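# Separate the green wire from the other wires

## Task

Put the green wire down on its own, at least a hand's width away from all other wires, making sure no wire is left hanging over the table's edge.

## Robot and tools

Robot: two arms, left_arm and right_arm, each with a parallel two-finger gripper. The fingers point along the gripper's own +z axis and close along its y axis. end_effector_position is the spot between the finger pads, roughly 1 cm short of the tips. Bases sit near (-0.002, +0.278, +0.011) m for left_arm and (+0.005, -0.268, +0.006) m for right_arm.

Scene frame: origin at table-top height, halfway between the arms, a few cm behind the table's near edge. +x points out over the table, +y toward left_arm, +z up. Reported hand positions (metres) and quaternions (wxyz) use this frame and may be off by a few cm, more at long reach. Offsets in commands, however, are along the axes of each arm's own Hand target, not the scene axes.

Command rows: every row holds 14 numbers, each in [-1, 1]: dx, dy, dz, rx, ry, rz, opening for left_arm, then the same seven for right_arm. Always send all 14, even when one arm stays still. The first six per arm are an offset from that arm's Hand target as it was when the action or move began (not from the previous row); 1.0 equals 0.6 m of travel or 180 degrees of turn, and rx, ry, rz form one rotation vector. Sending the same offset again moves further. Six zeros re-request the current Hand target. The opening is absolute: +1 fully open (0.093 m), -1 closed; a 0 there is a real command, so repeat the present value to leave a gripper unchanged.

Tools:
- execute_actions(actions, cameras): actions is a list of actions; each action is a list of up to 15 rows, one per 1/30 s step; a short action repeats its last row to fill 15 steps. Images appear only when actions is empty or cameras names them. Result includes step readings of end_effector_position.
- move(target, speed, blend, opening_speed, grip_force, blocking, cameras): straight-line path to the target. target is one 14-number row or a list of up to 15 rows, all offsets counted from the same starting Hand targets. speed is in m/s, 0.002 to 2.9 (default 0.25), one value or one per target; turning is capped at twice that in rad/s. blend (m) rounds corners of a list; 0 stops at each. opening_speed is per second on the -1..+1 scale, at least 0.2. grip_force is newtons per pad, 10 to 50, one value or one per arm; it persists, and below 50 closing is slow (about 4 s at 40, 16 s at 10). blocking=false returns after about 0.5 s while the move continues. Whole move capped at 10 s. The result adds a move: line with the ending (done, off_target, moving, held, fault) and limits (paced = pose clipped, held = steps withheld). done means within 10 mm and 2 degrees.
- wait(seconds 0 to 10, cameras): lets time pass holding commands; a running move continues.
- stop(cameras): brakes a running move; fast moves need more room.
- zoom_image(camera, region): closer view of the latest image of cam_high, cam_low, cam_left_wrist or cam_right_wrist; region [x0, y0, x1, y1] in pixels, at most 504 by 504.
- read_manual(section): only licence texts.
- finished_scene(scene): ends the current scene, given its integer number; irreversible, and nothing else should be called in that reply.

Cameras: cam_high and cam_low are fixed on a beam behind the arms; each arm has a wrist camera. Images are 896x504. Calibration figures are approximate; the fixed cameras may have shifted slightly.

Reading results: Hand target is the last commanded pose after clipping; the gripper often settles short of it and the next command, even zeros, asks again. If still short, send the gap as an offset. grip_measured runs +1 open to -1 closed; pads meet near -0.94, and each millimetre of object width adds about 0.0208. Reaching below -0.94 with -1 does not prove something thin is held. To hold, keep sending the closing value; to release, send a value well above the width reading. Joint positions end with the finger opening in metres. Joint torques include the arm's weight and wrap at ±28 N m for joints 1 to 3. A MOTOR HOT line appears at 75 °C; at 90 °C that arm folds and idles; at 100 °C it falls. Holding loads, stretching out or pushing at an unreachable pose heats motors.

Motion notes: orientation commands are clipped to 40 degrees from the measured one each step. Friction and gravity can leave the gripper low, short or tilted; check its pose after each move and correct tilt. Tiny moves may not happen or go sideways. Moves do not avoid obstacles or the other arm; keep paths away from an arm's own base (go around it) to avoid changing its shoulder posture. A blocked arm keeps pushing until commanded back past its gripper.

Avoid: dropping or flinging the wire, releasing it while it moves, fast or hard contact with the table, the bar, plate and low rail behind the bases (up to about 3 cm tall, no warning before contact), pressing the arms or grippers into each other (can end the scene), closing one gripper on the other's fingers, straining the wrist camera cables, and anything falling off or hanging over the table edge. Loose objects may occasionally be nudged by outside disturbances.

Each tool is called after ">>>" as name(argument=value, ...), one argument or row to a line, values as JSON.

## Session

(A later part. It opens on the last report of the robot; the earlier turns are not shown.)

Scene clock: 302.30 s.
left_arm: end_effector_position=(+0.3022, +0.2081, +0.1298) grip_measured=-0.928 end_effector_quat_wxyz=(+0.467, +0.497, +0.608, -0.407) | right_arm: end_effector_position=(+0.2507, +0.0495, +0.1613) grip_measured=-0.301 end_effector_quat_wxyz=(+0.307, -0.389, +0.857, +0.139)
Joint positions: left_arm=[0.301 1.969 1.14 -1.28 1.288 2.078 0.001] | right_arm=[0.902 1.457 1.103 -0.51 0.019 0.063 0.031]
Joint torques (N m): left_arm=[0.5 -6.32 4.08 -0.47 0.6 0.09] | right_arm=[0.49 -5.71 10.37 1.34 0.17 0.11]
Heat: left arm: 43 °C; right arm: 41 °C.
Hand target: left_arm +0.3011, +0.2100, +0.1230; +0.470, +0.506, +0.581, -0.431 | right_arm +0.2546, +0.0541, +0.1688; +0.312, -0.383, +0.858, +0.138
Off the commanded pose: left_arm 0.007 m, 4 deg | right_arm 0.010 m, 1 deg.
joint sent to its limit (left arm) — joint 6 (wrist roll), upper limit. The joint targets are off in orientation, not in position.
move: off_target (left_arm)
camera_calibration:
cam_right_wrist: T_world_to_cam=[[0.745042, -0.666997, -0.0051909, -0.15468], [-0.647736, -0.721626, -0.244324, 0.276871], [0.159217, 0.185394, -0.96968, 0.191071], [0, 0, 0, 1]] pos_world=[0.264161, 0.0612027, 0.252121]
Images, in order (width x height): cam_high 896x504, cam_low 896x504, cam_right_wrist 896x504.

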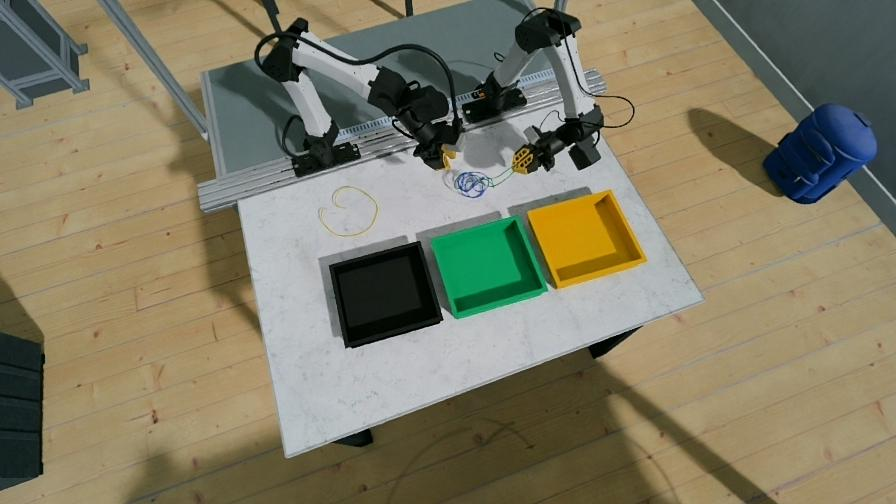

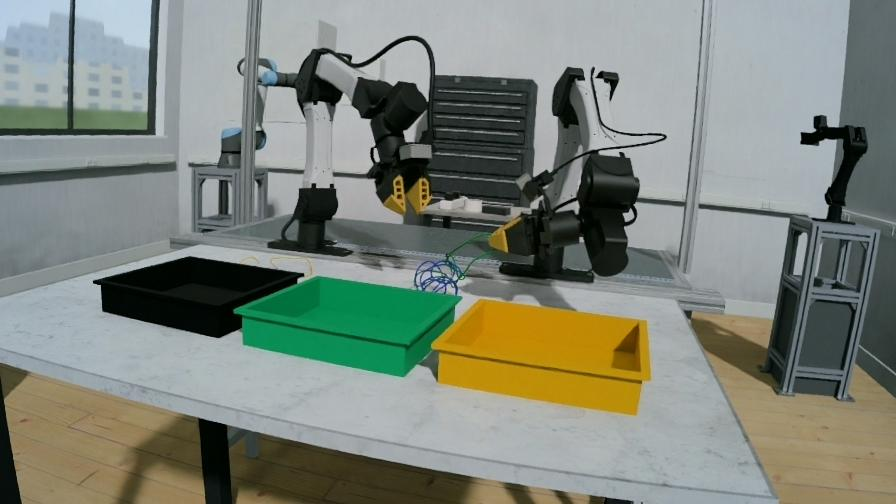

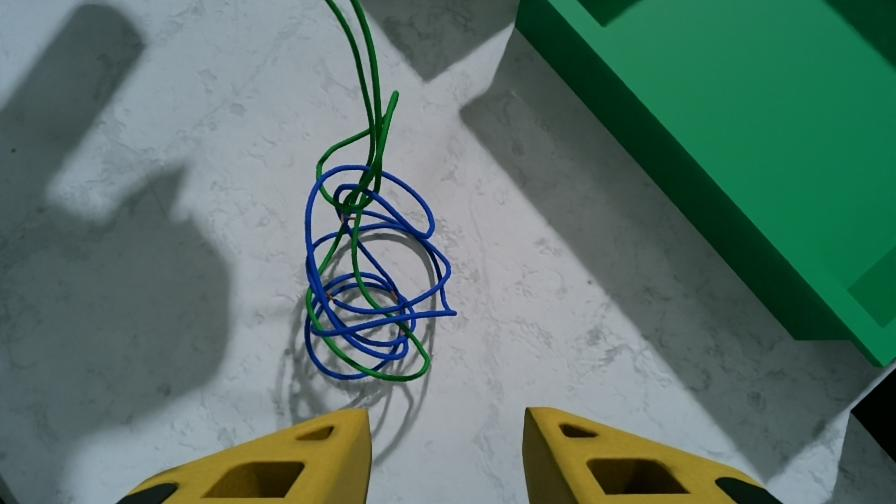

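>>> move(
  target=[
    [0.061,0.002,0.011,0,0,0,-0.934775,0.041,-0.004,0.155,0,0.0833,0,-0.36],
    [0.061,0.002,0.011,0,0,0,-0.934775,0.066,-0.004,0.251,0,0.0833,0,-0.36],
    [0.061,0.002,0.011,0,0,0,-0.934775,0.066,-0.004,0.251,0,0.0833,0,-1],
    [0.061,0.002,0.011,0,0,0,-0.934775,0.043,-0.024,0.07,0,0,0,-1],
    [0.061,0.002,0.011,0,0,0,-0.934775,0.126,-0.181,-0.065,0,0,0,-1],
    [0.061,0.002,0.011,0,0,0,-0.934775,0.031,-0.162,-0.029,0,0,0,-1],
    [0.061,0.002,0.011,0,0,0,-0.934775,0.105,-0.332,-0.156,0,0,0,-1],
  ],
  speed=[0.25,0.12,0.1,0.15,0.15,0.3,0.15],
  blend=[0.005,0,0,0.02,0.01,0.02,0],
  cameras=["cam_right_wrist","cam_left_wrist","cam_low"],
)

>>> zoom_image(
  camera="cam_low",
  region=[250, 130, 530, 310],
)

Scene clock: 376.20 s.
left_arm: end_effector_position=(+0.3029, +0.2090, +0.0917) grip_measured=-0.928 end_effector_quat_wxyz=(+0.466, +0.496, +0.609, -0.407) | right_arm: end_effector_position=(+0.3269, -0.1606, +0.1895) grip_measured=-0.990 end_effector_quat_wxyz=(+0.303, -0.378, +0.864, +0.135)
Joint positions: left_arm=[0.304 2.06 1.092 -1.144 1.285 2.078 0.001] | right_arm=[0.069 1.355 1.137 -0.819 -0.471 -0.605 0]
Joint torques (N m): left_arm=[0.24 -6.76 3.59 -0.48 0.64 0.09] | right_arm=[-0.32 -5.15 10.55 1.02 -0.61 -0.14]
Heat: left arm: 40 °C; right arm: 45 °C.
Hand target: left_arm +0.3013, +0.2103, +0.0857; +0.470, +0.506, +0.581, -0.431 | right_arm +0.3303, -0.1595, +0.2006; +0.312, -0.383, +0.858, +0.138
Off the commanded pose: left_arm 0.006 m, 4 deg | right_arm 0.012 m, 1 deg.
joint sent to its limit (left arm) — joint 6 (wrist roll), upper limit. The joint targets are off in orientation, not in position.
move: off_target (left_arm, right_arm); target 3's new opening was sent with right_arm's hand 0.012 m and 1 deg from that target
camera_calibration:
cam_left_wrist: T_world_to_cam=[[-0.985432, -0.167241, 0.0309048, 0.330034], [-0.129337, 0.618927, -0.774726, 0.0164908], [0.110438, -0.767437, -0.631541, 0.270523], [0, 0, 0, 1]] pos_world=[0.297483, 0.252598, 0.173422]
cam_right_wrist: T_world_to_cam=[[0.727239, -0.686311, -0.0100656, -0.347799], [-0.669089, -0.705567, -0.233442, 0.188945], [0.153112, 0.176503, -0.972319, 0.24631], [0, 0, 0, 1]] pos_world=[0.341641, -0.148859, 0.280098]
Images, in order (width x height): cam_low 896x504, cam_left_wrist 896x504, cam_right_wrist 896x504.

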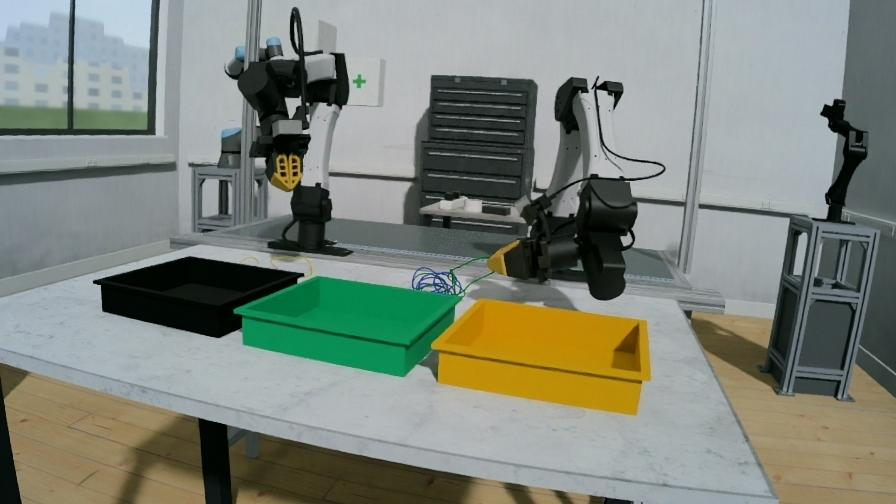

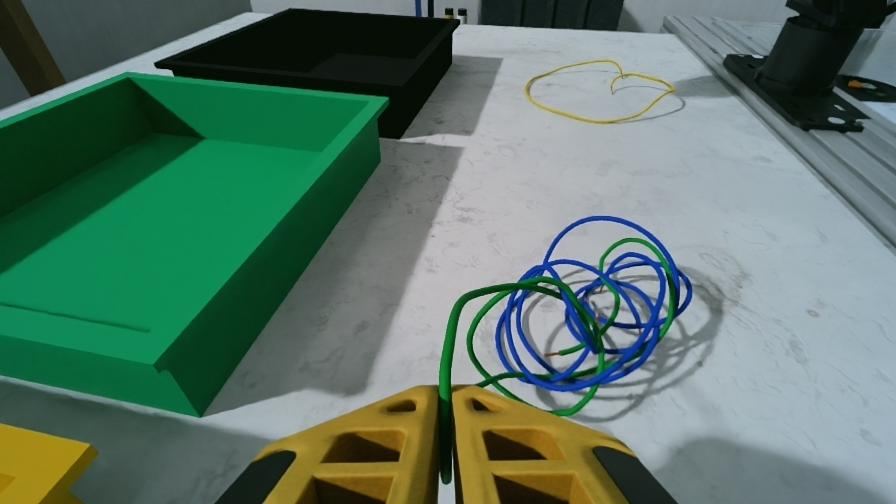

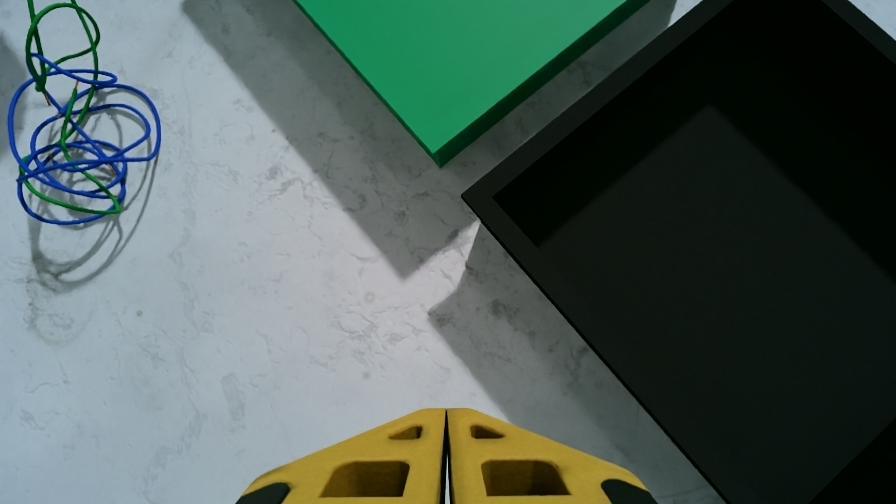

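Scaled by 1.800 from the camera's 896x504 image, which has a finer 1280x720 frame.

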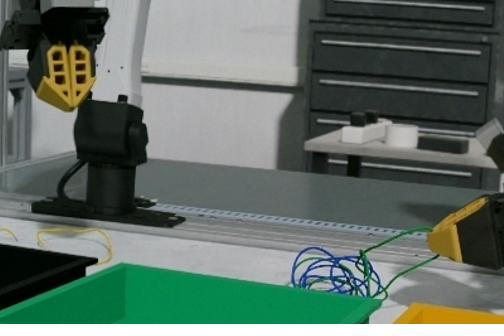

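>>> move(
  target=[0,0,0,0,0,0,-0.934775,-0.067,0.297,0.132,0,0,0,-0.3],
  speed=0.4,
  cameras=["cam_right_wrist","cam_left_wrist"],
)

>>> zoom_image(
  camera="cam_right_wrist",
  region=[230, 80, 510, 380],
)

>>> zoom_image(
  camera="cam_left_wrist",
  region=[440, 190, 720, 420],
)

Scene clock: 406.73 s.
left_arm: end_effector_position=(+0.3029, +0.2090, +0.0917) grip_measured=-0.928 end_effector_quat_wxyz=(+0.466, +0.496, +0.609, -0.407) | right_arm: end_effector_position=(+0.2515, +0.0201, +0.1711) grip_measured=-0.301 end_effector_quat_wxyz=(+0.316, -0.387, +0.854, +0.143)
Joint positions: left_arm=[0.304 2.06 1.092 -1.144 1.285 2.078 0.001] | right_arm=[0.831 1.354 1.041 -0.53 -0.027 0.009 0.031]
Joint torques (N m): left_arm=[0.38 -6.65 3.63 -0.48 0.66 0.09] | right_arm=[0.51 -4.71 7.49 1.56 0.19 0.14]
Heat: left arm: 40 °C; right arm: 45 °C.
Hand target: left_arm +0.3013, +0.2103, +0.0857; +0.470, +0.506, +0.581, -0.431 | right_arm +0.2523, +0.0202, +0.1652; +0.312, -0.383, +0.858, +0.138
Off the commanded pose: left_arm 0.006 m, 4 deg | right_arm 0.006 m, 1 deg.
joint sent to its limit (left arm) — joint 6 (wrist roll), upper limit. The joint targets are off in orientation, not in position.
move: off_target (left_arm)
camera_calibration:
cam_left_wrist: T_world_to_cam=[[-0.985432, -0.167241, 0.0309048, 0.330034], [-0.129337, 0.618927, -0.774726, 0.0164908], [0.110438, -0.767437, -0.631541, 0.270523], [0, 0, 0, 1]] pos_world=[0.297483, 0.252598, 0.173422]
cam_right_wrist: T_world_to_cam=[[0.745218, -0.666798, -0.00550101, -0.174843], [-0.644274, -0.717869, -0.263772, 0.260976], [0.171934, 0.200112, -0.964569, 0.201514], [0, 0, 0, 1]] pos_world=[0.263789, 0.0304359, 0.26225]
Images, in order (width x height): cam_left_wrist 896x504, cam_right_wrist 896x504.

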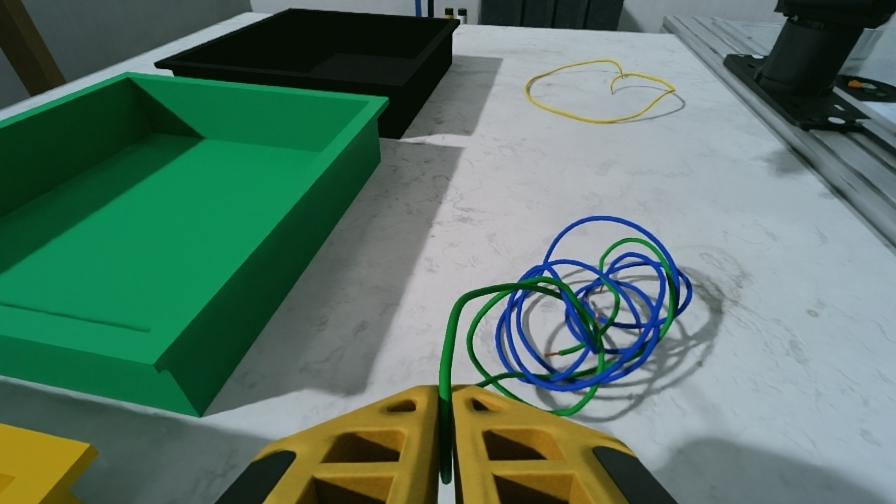

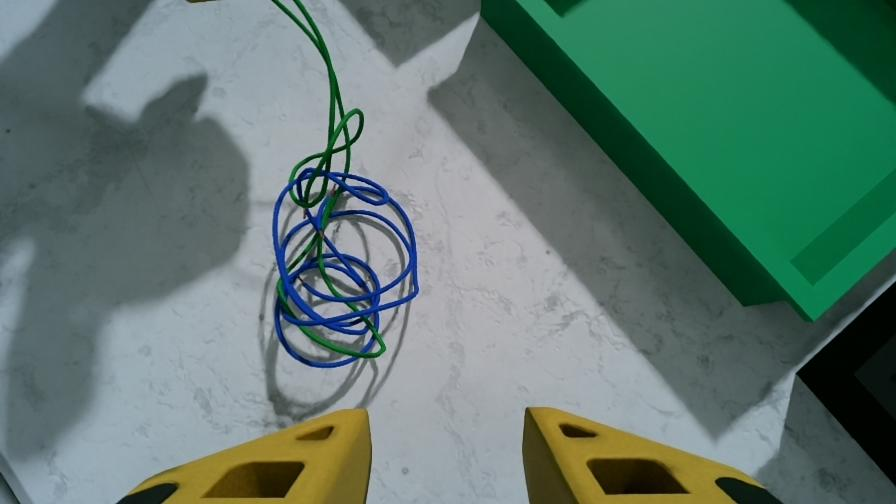

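Scaled by 1.680 from the camera's 896x504 image, which has a finer 1280x720 frame.

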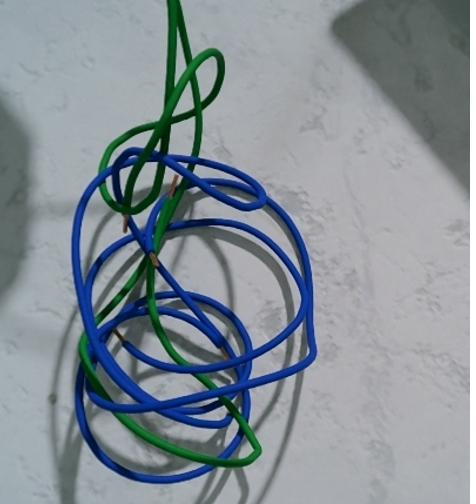

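Scaled by 1.800 from the camera's 896x504 image, which has a finer 1280x720 frame.

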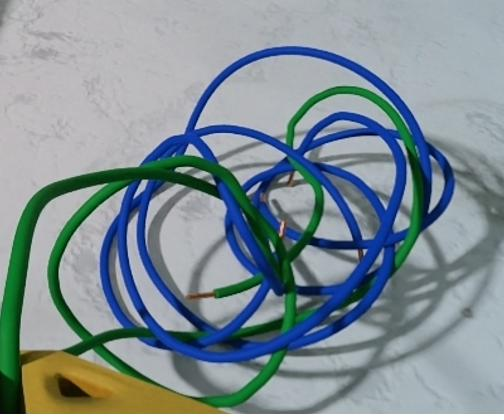

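>>> move(
  target=[
    [0,0,0,0,0,0,-0.934775,0.033,0.027,0.175,0,0.0833,0,-0.44],
    [0,0,0,0,0,0,-0.934775,0.06,0.027,0.274,0,0.0833,0,-0.44],
    [0,0,0,0,0,0,-0.934775,0.06,0.027,0.274,0,0.0833,0,-1],
    [0,0,0,0,0,0,-0.934775,0.016,0.011,0.107,0,0,0,-1],
    [0,0,0,0,0,0,-0.934775,0.098,-0.146,-0.028,0,0,0,-1],
    [0,0,0,0,0,0,-0.934775,-0.007,-0.127,-0.005,0,0,0,-1],
    [0,0,0,0,0,0,-0.934775,0.067,-0.297,-0.132,0,0,0,-1],
  ],
  speed=[0.25,0.1,0.1,0.15,0.15,0.3,0.15],
  blend=[0.005,0,0,0.02,0.01,0.02,0],
  cameras=["cam_right_wrist","cam_left_wrist","cam_low"],
)

>>> zoom_image(
  camera="cam_low",
  region=[250, 130, 530, 310],
)

Scene clock: 457.40 s.
left_arm: end_effector_position=(+0.3029, +0.2090, +0.0917) grip_measured=-0.928 end_effector_quat_wxyz=(+0.466, +0.496, +0.609, -0.407) | right_arm: end_effector_position=(+0.3262, -0.1595, +0.1886) grip_measured=-0.989 end_effector_quat_wxyz=(+0.302, -0.378, +0.864, +0.138)
Joint positions: left_arm=[0.304 2.06 1.092 -1.144 1.285 2.078 0.001] | right_arm=[0.071 1.357 1.136 -0.82 -0.475 -0.604 0]
Joint torques (N m): left_arm=[0.34 -6.63 3.66 -0.48 0.64 0.09] | right_arm=[-0.81 -5.42 10.32 1.04 -0.46 -0.08]
Heat: left arm: 40 °C; right arm: 43 °C.
Hand target: left_arm +0.3013, +0.2103, +0.0857; +0.470, +0.506, +0.581, -0.431 | right_arm +0.3303, -0.1595, +0.2005; +0.312, -0.383, +0.858, +0.138
Off the commanded pose: left_arm 0.006 m, 4 deg | right_arm 0.012 m, 1 deg.
joint sent to its limit (left arm) — joint 6 (wrist roll), upper limit. The joint targets are off in orientation, not in position.
move: off_target (left_arm, right_arm); target 3's new opening was sent with right_arm's hand 0.011 m and 1 deg from that target
camera_calibration:
cam_left_wrist: T_world_to_cam=[[-0.985432, -0.167241, 0.0309048, 0.330034], [-0.129337, 0.618927, -0.774726, 0.0164908], [0.110438, -0.767437, -0.631541, 0.270523], [0, 0, 0, 1]] pos_world=[0.297483, 0.252598, 0.173422]
cam_right_wrist: T_world_to_cam=[[0.729344, -0.683969, -0.0155842, -0.345785], [-0.66792, -0.706929, -0.232667, 0.188376], [0.14812, 0.180104, -0.972432, 0.247678], [0, 0, 0, 1]] pos_world=[0.34133, -0.147946, 0.27929]
Images, in order (width x height): cam_low 896x504, cam_left_wrist 896x504, cam_right_wrist 896x504.

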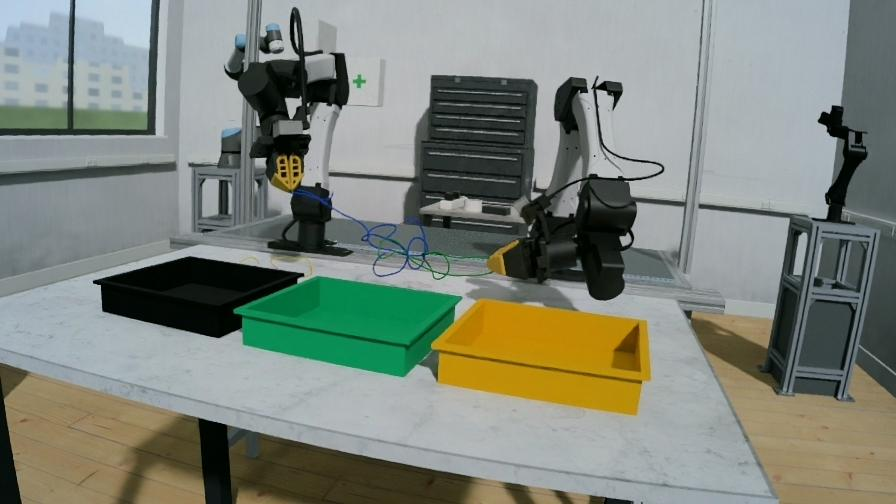

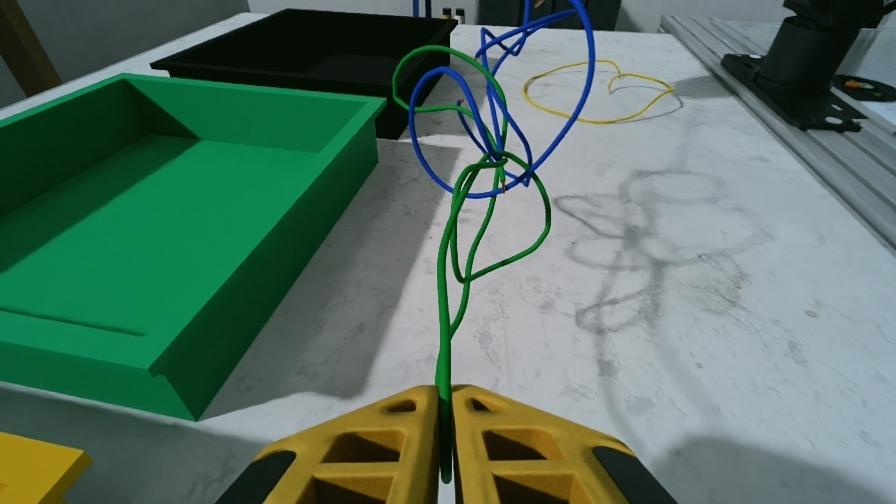

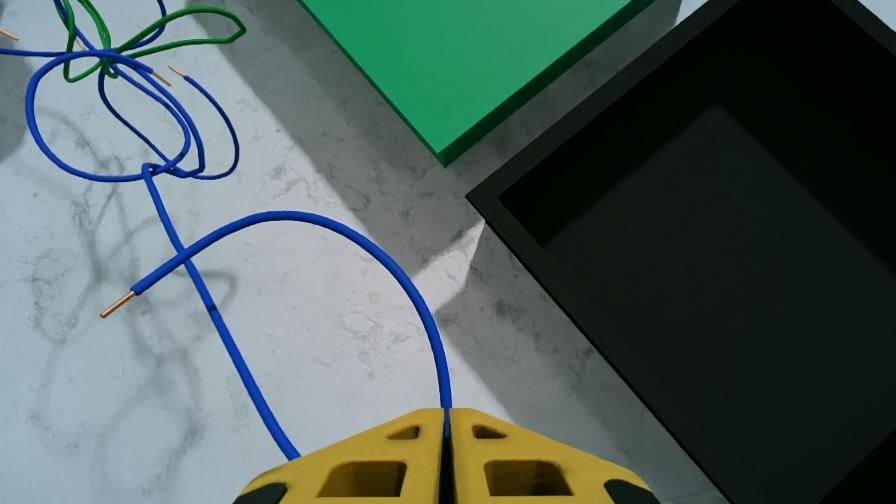

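Scaled by 1.800 from the camera's 896x504 image, which has a finer 1280x720 frame.

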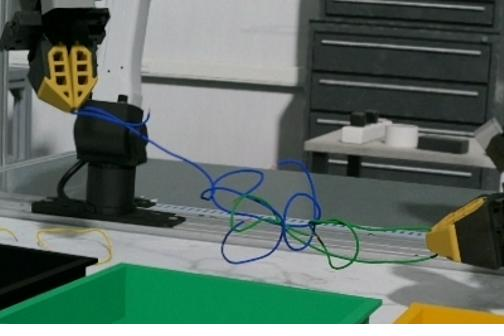

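>>> move(
  target=[
    [0,0,0,0,0,0,-0.934775,-0.063,0.104,-0.012,0,0,0,-1],
    [0,0,0,0,0,0,-0.934775,0.086,-0.062,-0.159,0,0,0,-1],
    [0,0,0,0,0,0,-0.934775,-0.019,-0.071,-0.028,0,0,0,-1],
    [-0.076,0.002,-0.048,0,0,0,-0.934775,0.066,-0.178,-0.23,0,0,0,-1],
    [-0.076,0.002,-0.048,0,0,0,-0.934775,0.092,-0.041,-0.077,0,0,0,-1],
    [-0.076,0.002,-0.048,0,0,0,-0.934775,0.102,-0.245,-0.303,0,0,0,-1],
  ],
  speed=[0.3,0.18,0.3,0.18,0.3,0.15],
  blend=[0.02,0.01,0.02,0.01,0.02,0],
  cameras=["cam_left_wrist","cam_low"],
)

>>> zoom_image(
  camera="cam_low",
  region=[250, 130, 530, 310],
)

Scene clock: 478.30 s.
left_arm: end_effector_position=(+0.2971, +0.2264, +0.1267) grip_measured=-0.928 end_effector_quat_wxyz=(+0.451, +0.472, +0.636, -0.411) | right_arm: end_effector_position=(+0.3307, -0.3803, +0.2981) grip_measured=-0.989 end_effector_quat_wxyz=(+0.348, -0.359, +0.863, +0.076)
Joint positions: left_arm=[0.364 1.976 1.143 -1.339 1.246 2.078 0.001] | right_arm=[-0.685 1.716 1.916 -1.547 -0.712 -1.37 0]
Joint torques (N m): left_arm=[0.39 -9.66 7.06 -0.77 0.57 0.08] | right_arm=[-0.25 -6.13 8.53 0.3 -0.73 -0.1]
Heat: left arm: 41 °C; right arm: 45 °C.
Hand target: left_arm +0.3015, +0.2304, +0.1359; +0.470, +0.506, +0.581, -0.431 | right_arm +0.3302, -0.3794, +0.3009; +0.312, -0.383, +0.858, +0.138
Off the commanded pose: left_arm 0.011 m, 8 deg | right_arm 0.003 m, 9 deg.
joint sent to its limit (left arm) — joint 6 (wrist roll), upper limit. The joint targets are off in orientation, not in position.
joint sent to its limit (right arm) — joint 4 (wrist pitch), lower limit. The joint targets are off in orientation, not in position.
move: off_target (left_arm, right_arm)
camera_calibration:
cam_left_wrist: T_world_to_cam=[[-0.974022, -0.205859, 0.094356, 0.323356], [-0.204507, 0.620689, -0.756916, 0.0518139], [0.0972527, -0.75655, -0.646664, 0.310002], [0, 0, 0, 1]] pos_world=[0.295404, 0.268937, 0.209175]
Images, in order (width x height): cam_low 896x504, cam_left_wrist 896x504.

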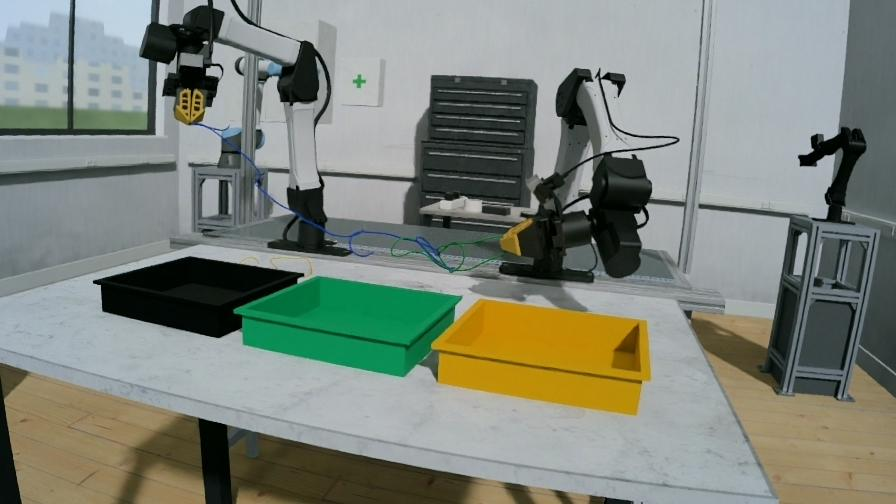

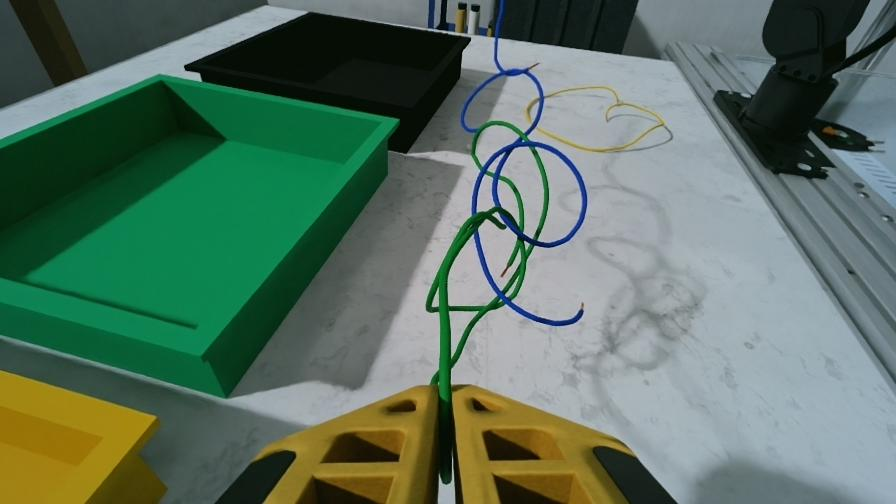

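Scaled by 1.800 from the camera's 896x504 image, which has a finer 1280x720 frame.

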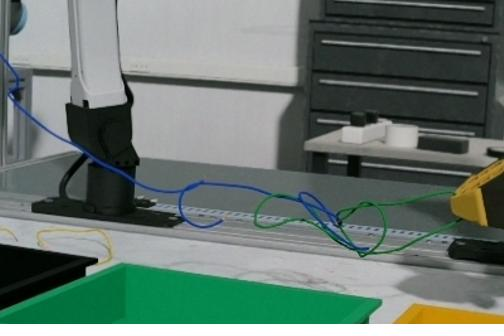

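>>> move(
  target=[
    [0,0,0,0,0,0,-0.934775,-0.063,0.112,0.118,0,0,0,-1],
    [0,0,0,0,0,0,-0.934775,-0.087,-0.073,-0.036,0,0,0,-1],
    [0,0,0,0,0,0,-0.934775,-0.128,0.038,0.108,0,0,0,-1],
    [0,0,0,0,0,0,-0.934775,0.015,-0.056,-0.078,0,0,0,-1],
    [0,0,0,0,0,0,-0.934775,-0.042,0.139,0.035,0,0,0,-1],
    [0,0,0,0,0,0,-0.934775,0.025,-0.067,-0.086,0,0,0,-1],
  ],
  speed=[0.3,0.2,0.3,0.2,0.3,0.18],
  blend=[0.02,0.01,0.02,0.01,0.02,0],
  cameras=["cam_left_wrist","cam_low"],
)

>>> zoom_image(
  camera="cam_low",
  region=[250, 130, 530, 310],
)

Scene clock: 501.40 s.
left_arm: end_effector_position=(+0.2970, +0.2264, +0.1266) grip_measured=-0.928 end_effector_quat_wxyz=(+0.450, +0.473, +0.636, -0.411) | right_arm: end_effector_position=(+0.3312, -0.4407, +0.3278) grip_measured=-0.989 end_effector_quat_wxyz=(+0.389, -0.327, +0.861, +0.012)
Joint positions: left_arm=[0.364 1.976 1.143 -1.339 1.245 2.078 0.001] | right_arm=[-0.829 1.793 2.091 -1.546 -0.752 -1.403 0]
Joint torques (N m): left_arm=[0.36 -9.59 7.1 -0.8 0.54 0.09] | right_arm=[-0.2 -7.36 8.42 0.49 -0.74 -0.09]
Heat: left arm: 44 °C; right arm: 44 °C.
Hand target: left_arm +0.3015, +0.2304, +0.1359; +0.470, +0.506, +0.581, -0.431 | right_arm +0.3302, -0.4394, +0.3309; +0.312, -0.383, +0.858, +0.138
Off the commanded pose: left_arm 0.011 m, 8 deg | right_arm 0.004 m, 18 deg.
joint sent to its limit (left arm) — joint 6 (wrist roll), upper limit. The joint targets are off in orientation, not in position.
joint sent to its limit (right arm) — joint 4 (wrist pitch), lower limit. The joint targets are off in orientation, not in position.
move: off_target (left_arm, right_arm)
camera_calibration:
cam_left_wrist: T_world_to_cam=[[-0.974087, -0.205533, 0.0943971, 0.323288], [-0.20439, 0.621217, -0.756515, 0.0514768], [0.0968475, -0.756205, -0.647128, 0.310062], [0, 0, 0, 1]] pos_world=[0.295403, 0.268938, 0.209075]
Images, in order (width x height): cam_low 896x504, cam_left_wrist 896x504.

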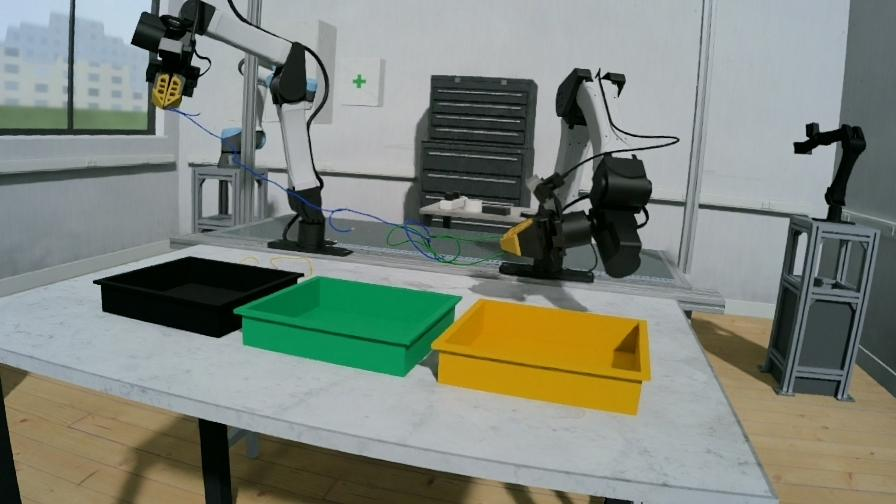

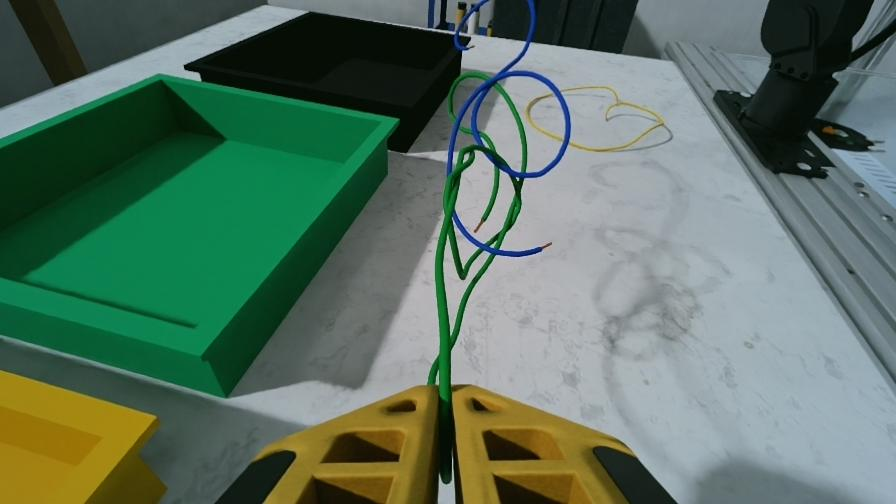

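Scaled by 1.800 from the camera's 896x504 image, which has a finer 1280x720 frame.

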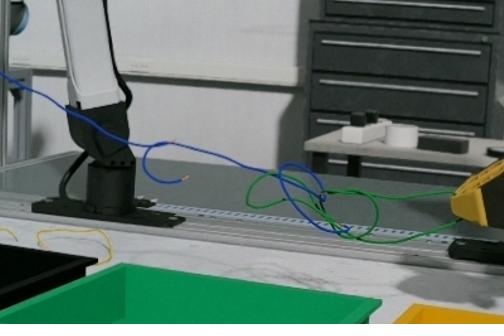

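>>> move(
  target=[
    [0,0,0,0,0,0,-0.934775,-0.095,0.112,0.08,0,0,0,-1],
    [0,0,0,0,0,0,-0.934775,-0.148,0.022,-0.137,0,0,0,-1],
    [0,0,0,0,0,0,-0.934775,-0.091,0.149,0.033,0,0,0,-1],
    [0,0,0,0,0,0,-0.934775,-0.171,-0.062,-0.117,0,0,0,-1],
  ],
  speed=[0.3,0.2,0.3,0.2],
  blend=[0.02,0.01,0.02,0],
  cameras=["cam_left_wrist","cam_low"],
)

>>> zoom_image(
  camera="cam_low",
  region=[250, 100, 530, 310],
)

Scene clock: 523.77 s.
left_arm: end_effector_position=(+0.2969, +0.2264, +0.1265) grip_measured=-0.928 end_effector_quat_wxyz=(+0.450, +0.473, +0.636, -0.411) | right_arm: end_effector_position=(+0.3815, -0.4375, +0.4554) grip_measured=-0.989 end_effector_quat_wxyz=(+0.535, -0.281, +0.796, -0.033)
Joint positions: left_arm=[0.364 1.976 1.143 -1.339 1.245 2.078 0.001] | right_arm=[-0.782 2.042 2.819 -1.544 -0.916 -1.019 0]
Joint torques (N m): left_arm=[0.18 -9.59 7.08 -0.76 0.57 0.09] | right_arm=[-0.72 -7.31 6.15 0.97 -0.7 0.14]
Heat: left arm: 46 °C; right arm: 44 °C.
Hand target: left_arm +0.3015, +0.2304, +0.1359; +0.470, +0.506, +0.581, -0.431 | right_arm +0.3802, -0.4391, +0.4507; +0.312, -0.383, +0.858, +0.138
Off the commanded pose: left_arm 0.011 m, 8 deg | right_arm 0.005 m, 35 deg.
joint sent to its limit (left arm) — joint 6 (wrist roll), upper limit. The joint targets are off in orientation, not in position.
joint sent to its limit (right arm) — joint 4 (wrist pitch), lower limit. The joint targets are off in orientation, not in position.
move: off_target (left_arm, right_arm)
camera_calibration:
cam_left_wrist: T_world_to_cam=[[-0.974114, -0.205343, 0.0945294, 0.323217], [-0.204399, 0.621476, -0.756299, 0.0513644], [0.096553, -0.756043, -0.647361, 0.310154], [0, 0, 0, 1]] pos_world=[0.295403, 0.268938, 0.209075]
Images, in order (width x height): cam_low 896x504, cam_left_wrist 896x504.

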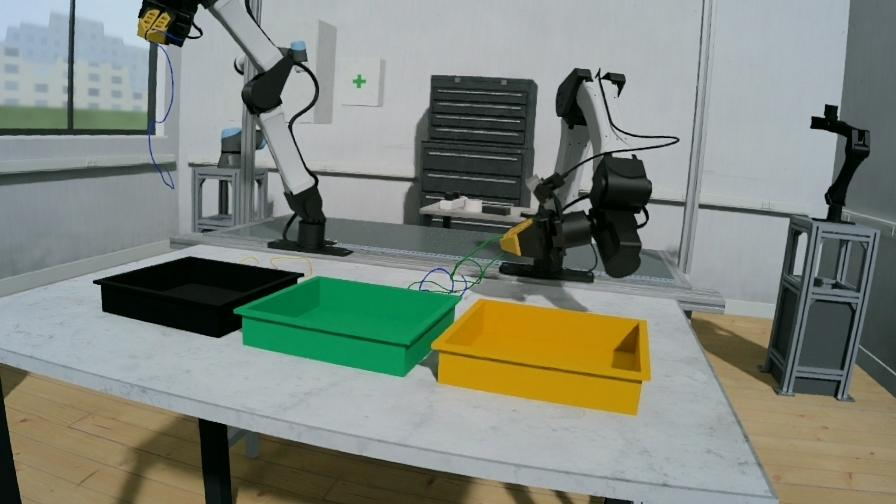

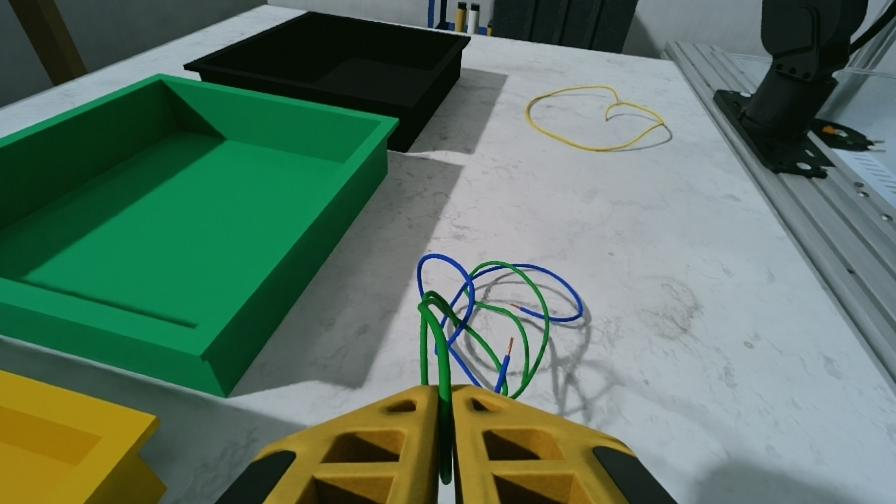

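Scaled by 1.800 from the camera's 896x504 image, which has a finer 1280x720 frame.

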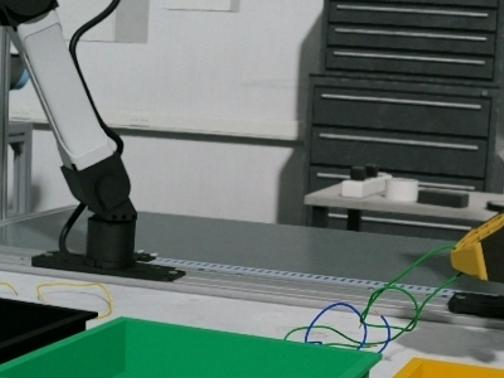

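>>> move(
  target=[
    [0,0,0,0,0,0,-0.934775,0.423,0.257,0.56,0,0,0,-1],
    [0,0,0,0,0,0,-0.934775,0.423,0.257,0.56,0,0,0,-0.6],
    [0,0,0,0,0,0,-0.934775,0.287,0.279,0.436,0,0,0,-0.6],
    [0,0,0,0,0,0,-0.934775,-0.028,0.696,0.646,0,0,0,-0.4],
  ],
  speed=[0.22,0.1,0.2,0.4],
  blend=[0,0,0.03,0],
  cameras=["cam_right_wrist","cam_left_wrist"],
)

>>> zoom_image(
  camera="cam_right_wrist",
  region=[230, 80, 510, 380],
)

>>> zoom_image(
  camera="cam_left_wrist",
  region=[400, 230, 620, 420],
)

Scene clock: 546.83 s.
left_arm: end_effector_position=(+0.2969, +0.2264, +0.1265) grip_measured=-0.928 end_effector_quat_wxyz=(+0.450, +0.473, +0.636, -0.411) | right_arm: end_effector_position=(+0.2404, +0.0274, +0.1535) grip_measured=-0.401 end_effector_quat_wxyz=(+0.303, -0.388, +0.860, +0.136)
Joint positions: left_arm=[0.364 1.976 1.143 -1.339 1.245 2.078 0.001] | right_arm=[0.884 1.376 1.009 -0.507 0.009 0.051 0.026]
Joint torques (N m): left_arm=[0.35 -9.55 6.91 -0.8 0.57 0.09] | right_arm=[0.98 -5.04 10.69 1.36 0.15 0.09]
Heat: left arm: 47 °C; right arm: 43 °C.
Hand target: left_arm +0.3015, +0.2304, +0.1359; +0.470, +0.506, +0.581, -0.431 | right_arm +0.2448, +0.0343, +0.1634; +0.312, -0.383, +0.858, +0.138
Off the commanded pose: left_arm 0.011 m, 8 deg | right_arm 0.013 m, 1 deg.
joint sent to its limit (left arm) — joint 6 (wrist roll), upper limit. The joint targets are off in orientation, not in position.
move: off_target (left_arm, right_arm); target 4's new opening was sent with right_arm's hand 0.013 m and 1 deg from that target
camera_calibration:
cam_left_wrist: T_world_to_cam=[[-0.974114, -0.205343, 0.0945294, 0.323217], [-0.204399, 0.621476, -0.756299, 0.0513644], [0.096553, -0.756043, -0.647361, 0.310154], [0, 0, 0, 1]] pos_world=[0.295403, 0.268938, 0.209075]
cam_right_wrist: T_world_to_cam=[[0.74271, -0.669597, -0.00459497, -0.16123], [-0.651876, -0.721452, -0.233591, 0.251746], [0.153097, 0.176486, -0.972324, 0.191439], [0, 0, 0, 1]] pos_world=[0.254546, 0.0398771, 0.244206]
Images, in order (width x height): cam_left_wrist 896x504, cam_right_wrist 896x504.

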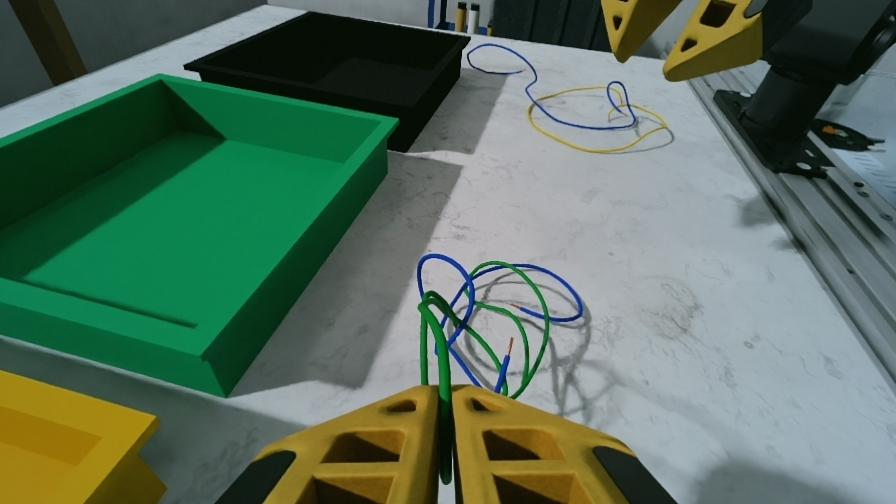

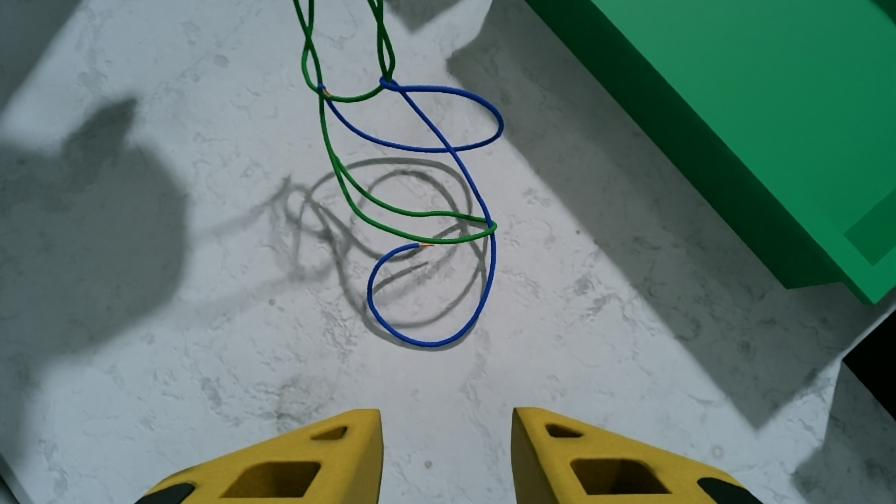

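Scaled by 1.680 from the camera's 896x504 image, which has a finer 1280x720 frame.

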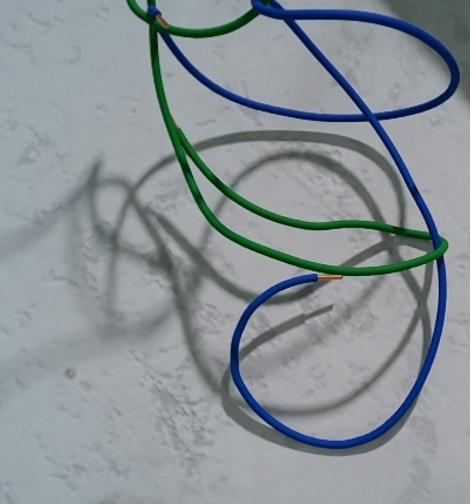

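Scaled by 2.291 from the camera's 896x504 image, which has a finer 1280x720 frame.

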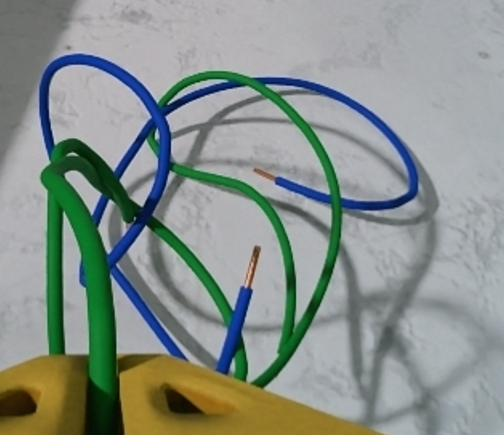

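>>> move(
  target=[
    [0,0,0,0,0,0,-0.934775,0.062,-0.032,0.144,0,0.0833,0,-0.4],
    [0,0,0,0,0,0,-0.934775,0.088,-0.032,0.241,0,0.0833,0,-0.4],
    [0,0,0,0,0,0,-0.934775,0.088,-0.032,0.241,0,0.0833,0,-1],
    [0,0,0,0,0,0,-0.934775,0.079,-0.069,0.072,0,0,0,-1],
    [0,0,0,0,0,0,-0.934775,0.133,-0.228,-0.061,0,0,0,-1],
    [0,0,0,0,0,0,-0.934775,0.029,-0.198,-0.017,0,0,0,-1],
    [0,0,0,0,0,0,-0.934775,0.119,-0.389,-0.201,0,0,0,-1],
    [0,0,0,0,0,0,-0.934775,0.096,-0.238,-0.16,0,0,0,-1],
    [0,0,0,0,0,0,-0.934775,0.194,-0.451,-0.373,0,0,0,-1],
  ],
  speed=[0.3,0.1,0.1,0.2,0.18,0.3,0.2,0.3,0.2],
  blend=[0.005,0,0,0.02,0.01,0.02,0.01,0.02,0],
  cameras=["cam_left_wrist","cam_low"],
)

>>> zoom_image(
  camera="cam_low",
  region=[250, 100, 530, 310],
)

Scene clock: 596.97 s.
left_arm: end_effector_position=(+0.2969, +0.2265, +0.1266) grip_measured=-0.928 end_effector_quat_wxyz=(+0.450, +0.472, +0.636, -0.411) | right_arm: end_effector_position=(+0.2870, -0.3190, +0.2548) grip_measured=-0.987 end_effector_quat_wxyz=(+0.304, -0.380, +0.863, +0.135)
Joint positions: left_arm=[0.365 1.976 1.143 -1.339 1.245 2.078 0.001] | right_arm=[-0.593 1.516 1.558 -1.511 -0.691 -1.365 0]
Joint torques (N m): left_arm=[0.27 -9.66 7.13 -0.79 0.58 0.11] | right_arm=[-0.36 -4.36 9.07 0.24 -0.79 -0.17]
Heat: left arm: 49 °C; right arm: 50 °C.
Hand target: left_arm +0.3015, +0.2303, +0.1359; +0.470, +0.506, +0.581, -0.431 | right_arm +0.2903, -0.3197, +0.2609; +0.312, -0.383, +0.858, +0.138
Off the commanded pose: left_arm 0.011 m, 8 deg | right_arm 0.007 m, 1 deg.
joint sent to its limit (left arm) — joint 6 (wrist roll), upper limit. The joint targets are off in orientation, not in position.
move: off_target (left_arm)
camera_calibration:
cam_left_wrist: T_world_to_cam=[[-0.973963, -0.20573, 0.0952416, 0.32305], [-0.205171, 0.62117, -0.756341, 0.0516005], [0.0964411, -0.756189, -0.647207, 0.310279], [0, 0, 0, 1]] pos_world=[0.295302, 0.269038, 0.209075]
Images, in order (width x height): cam_low 896x504, cam_left_wrist 896x504.

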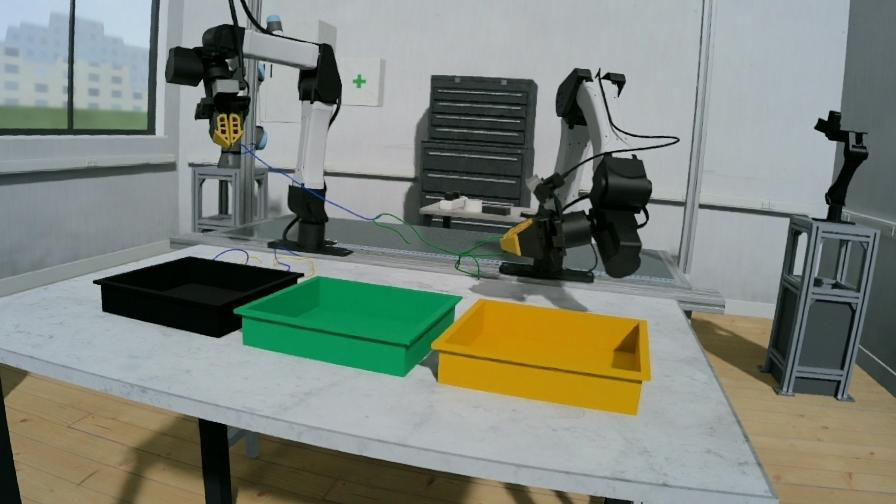

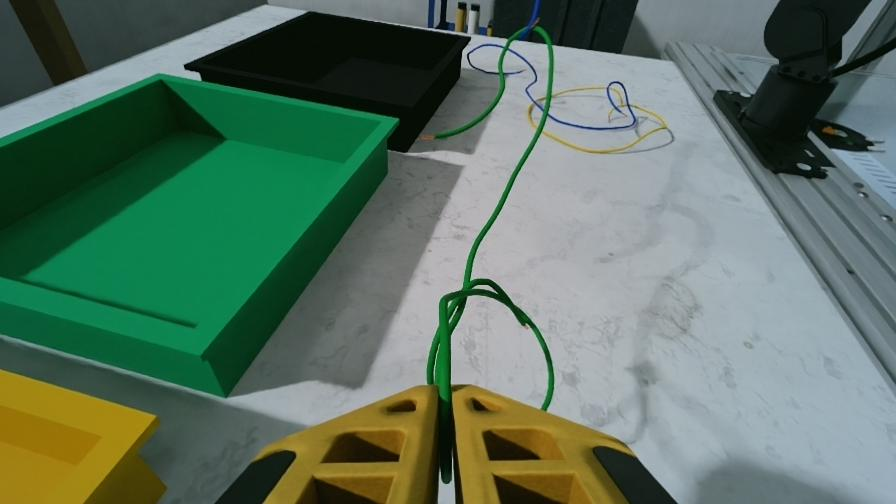

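Scaled by 1.800 from the camera's 896x504 image, which has a finer 1280x720 frame.

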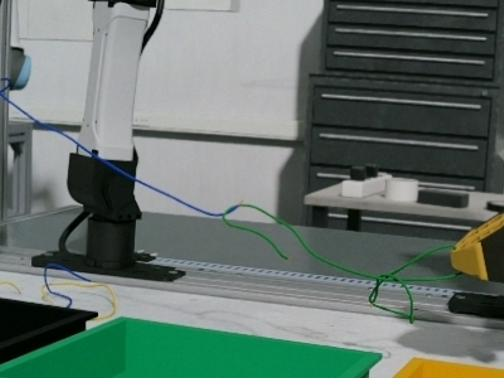

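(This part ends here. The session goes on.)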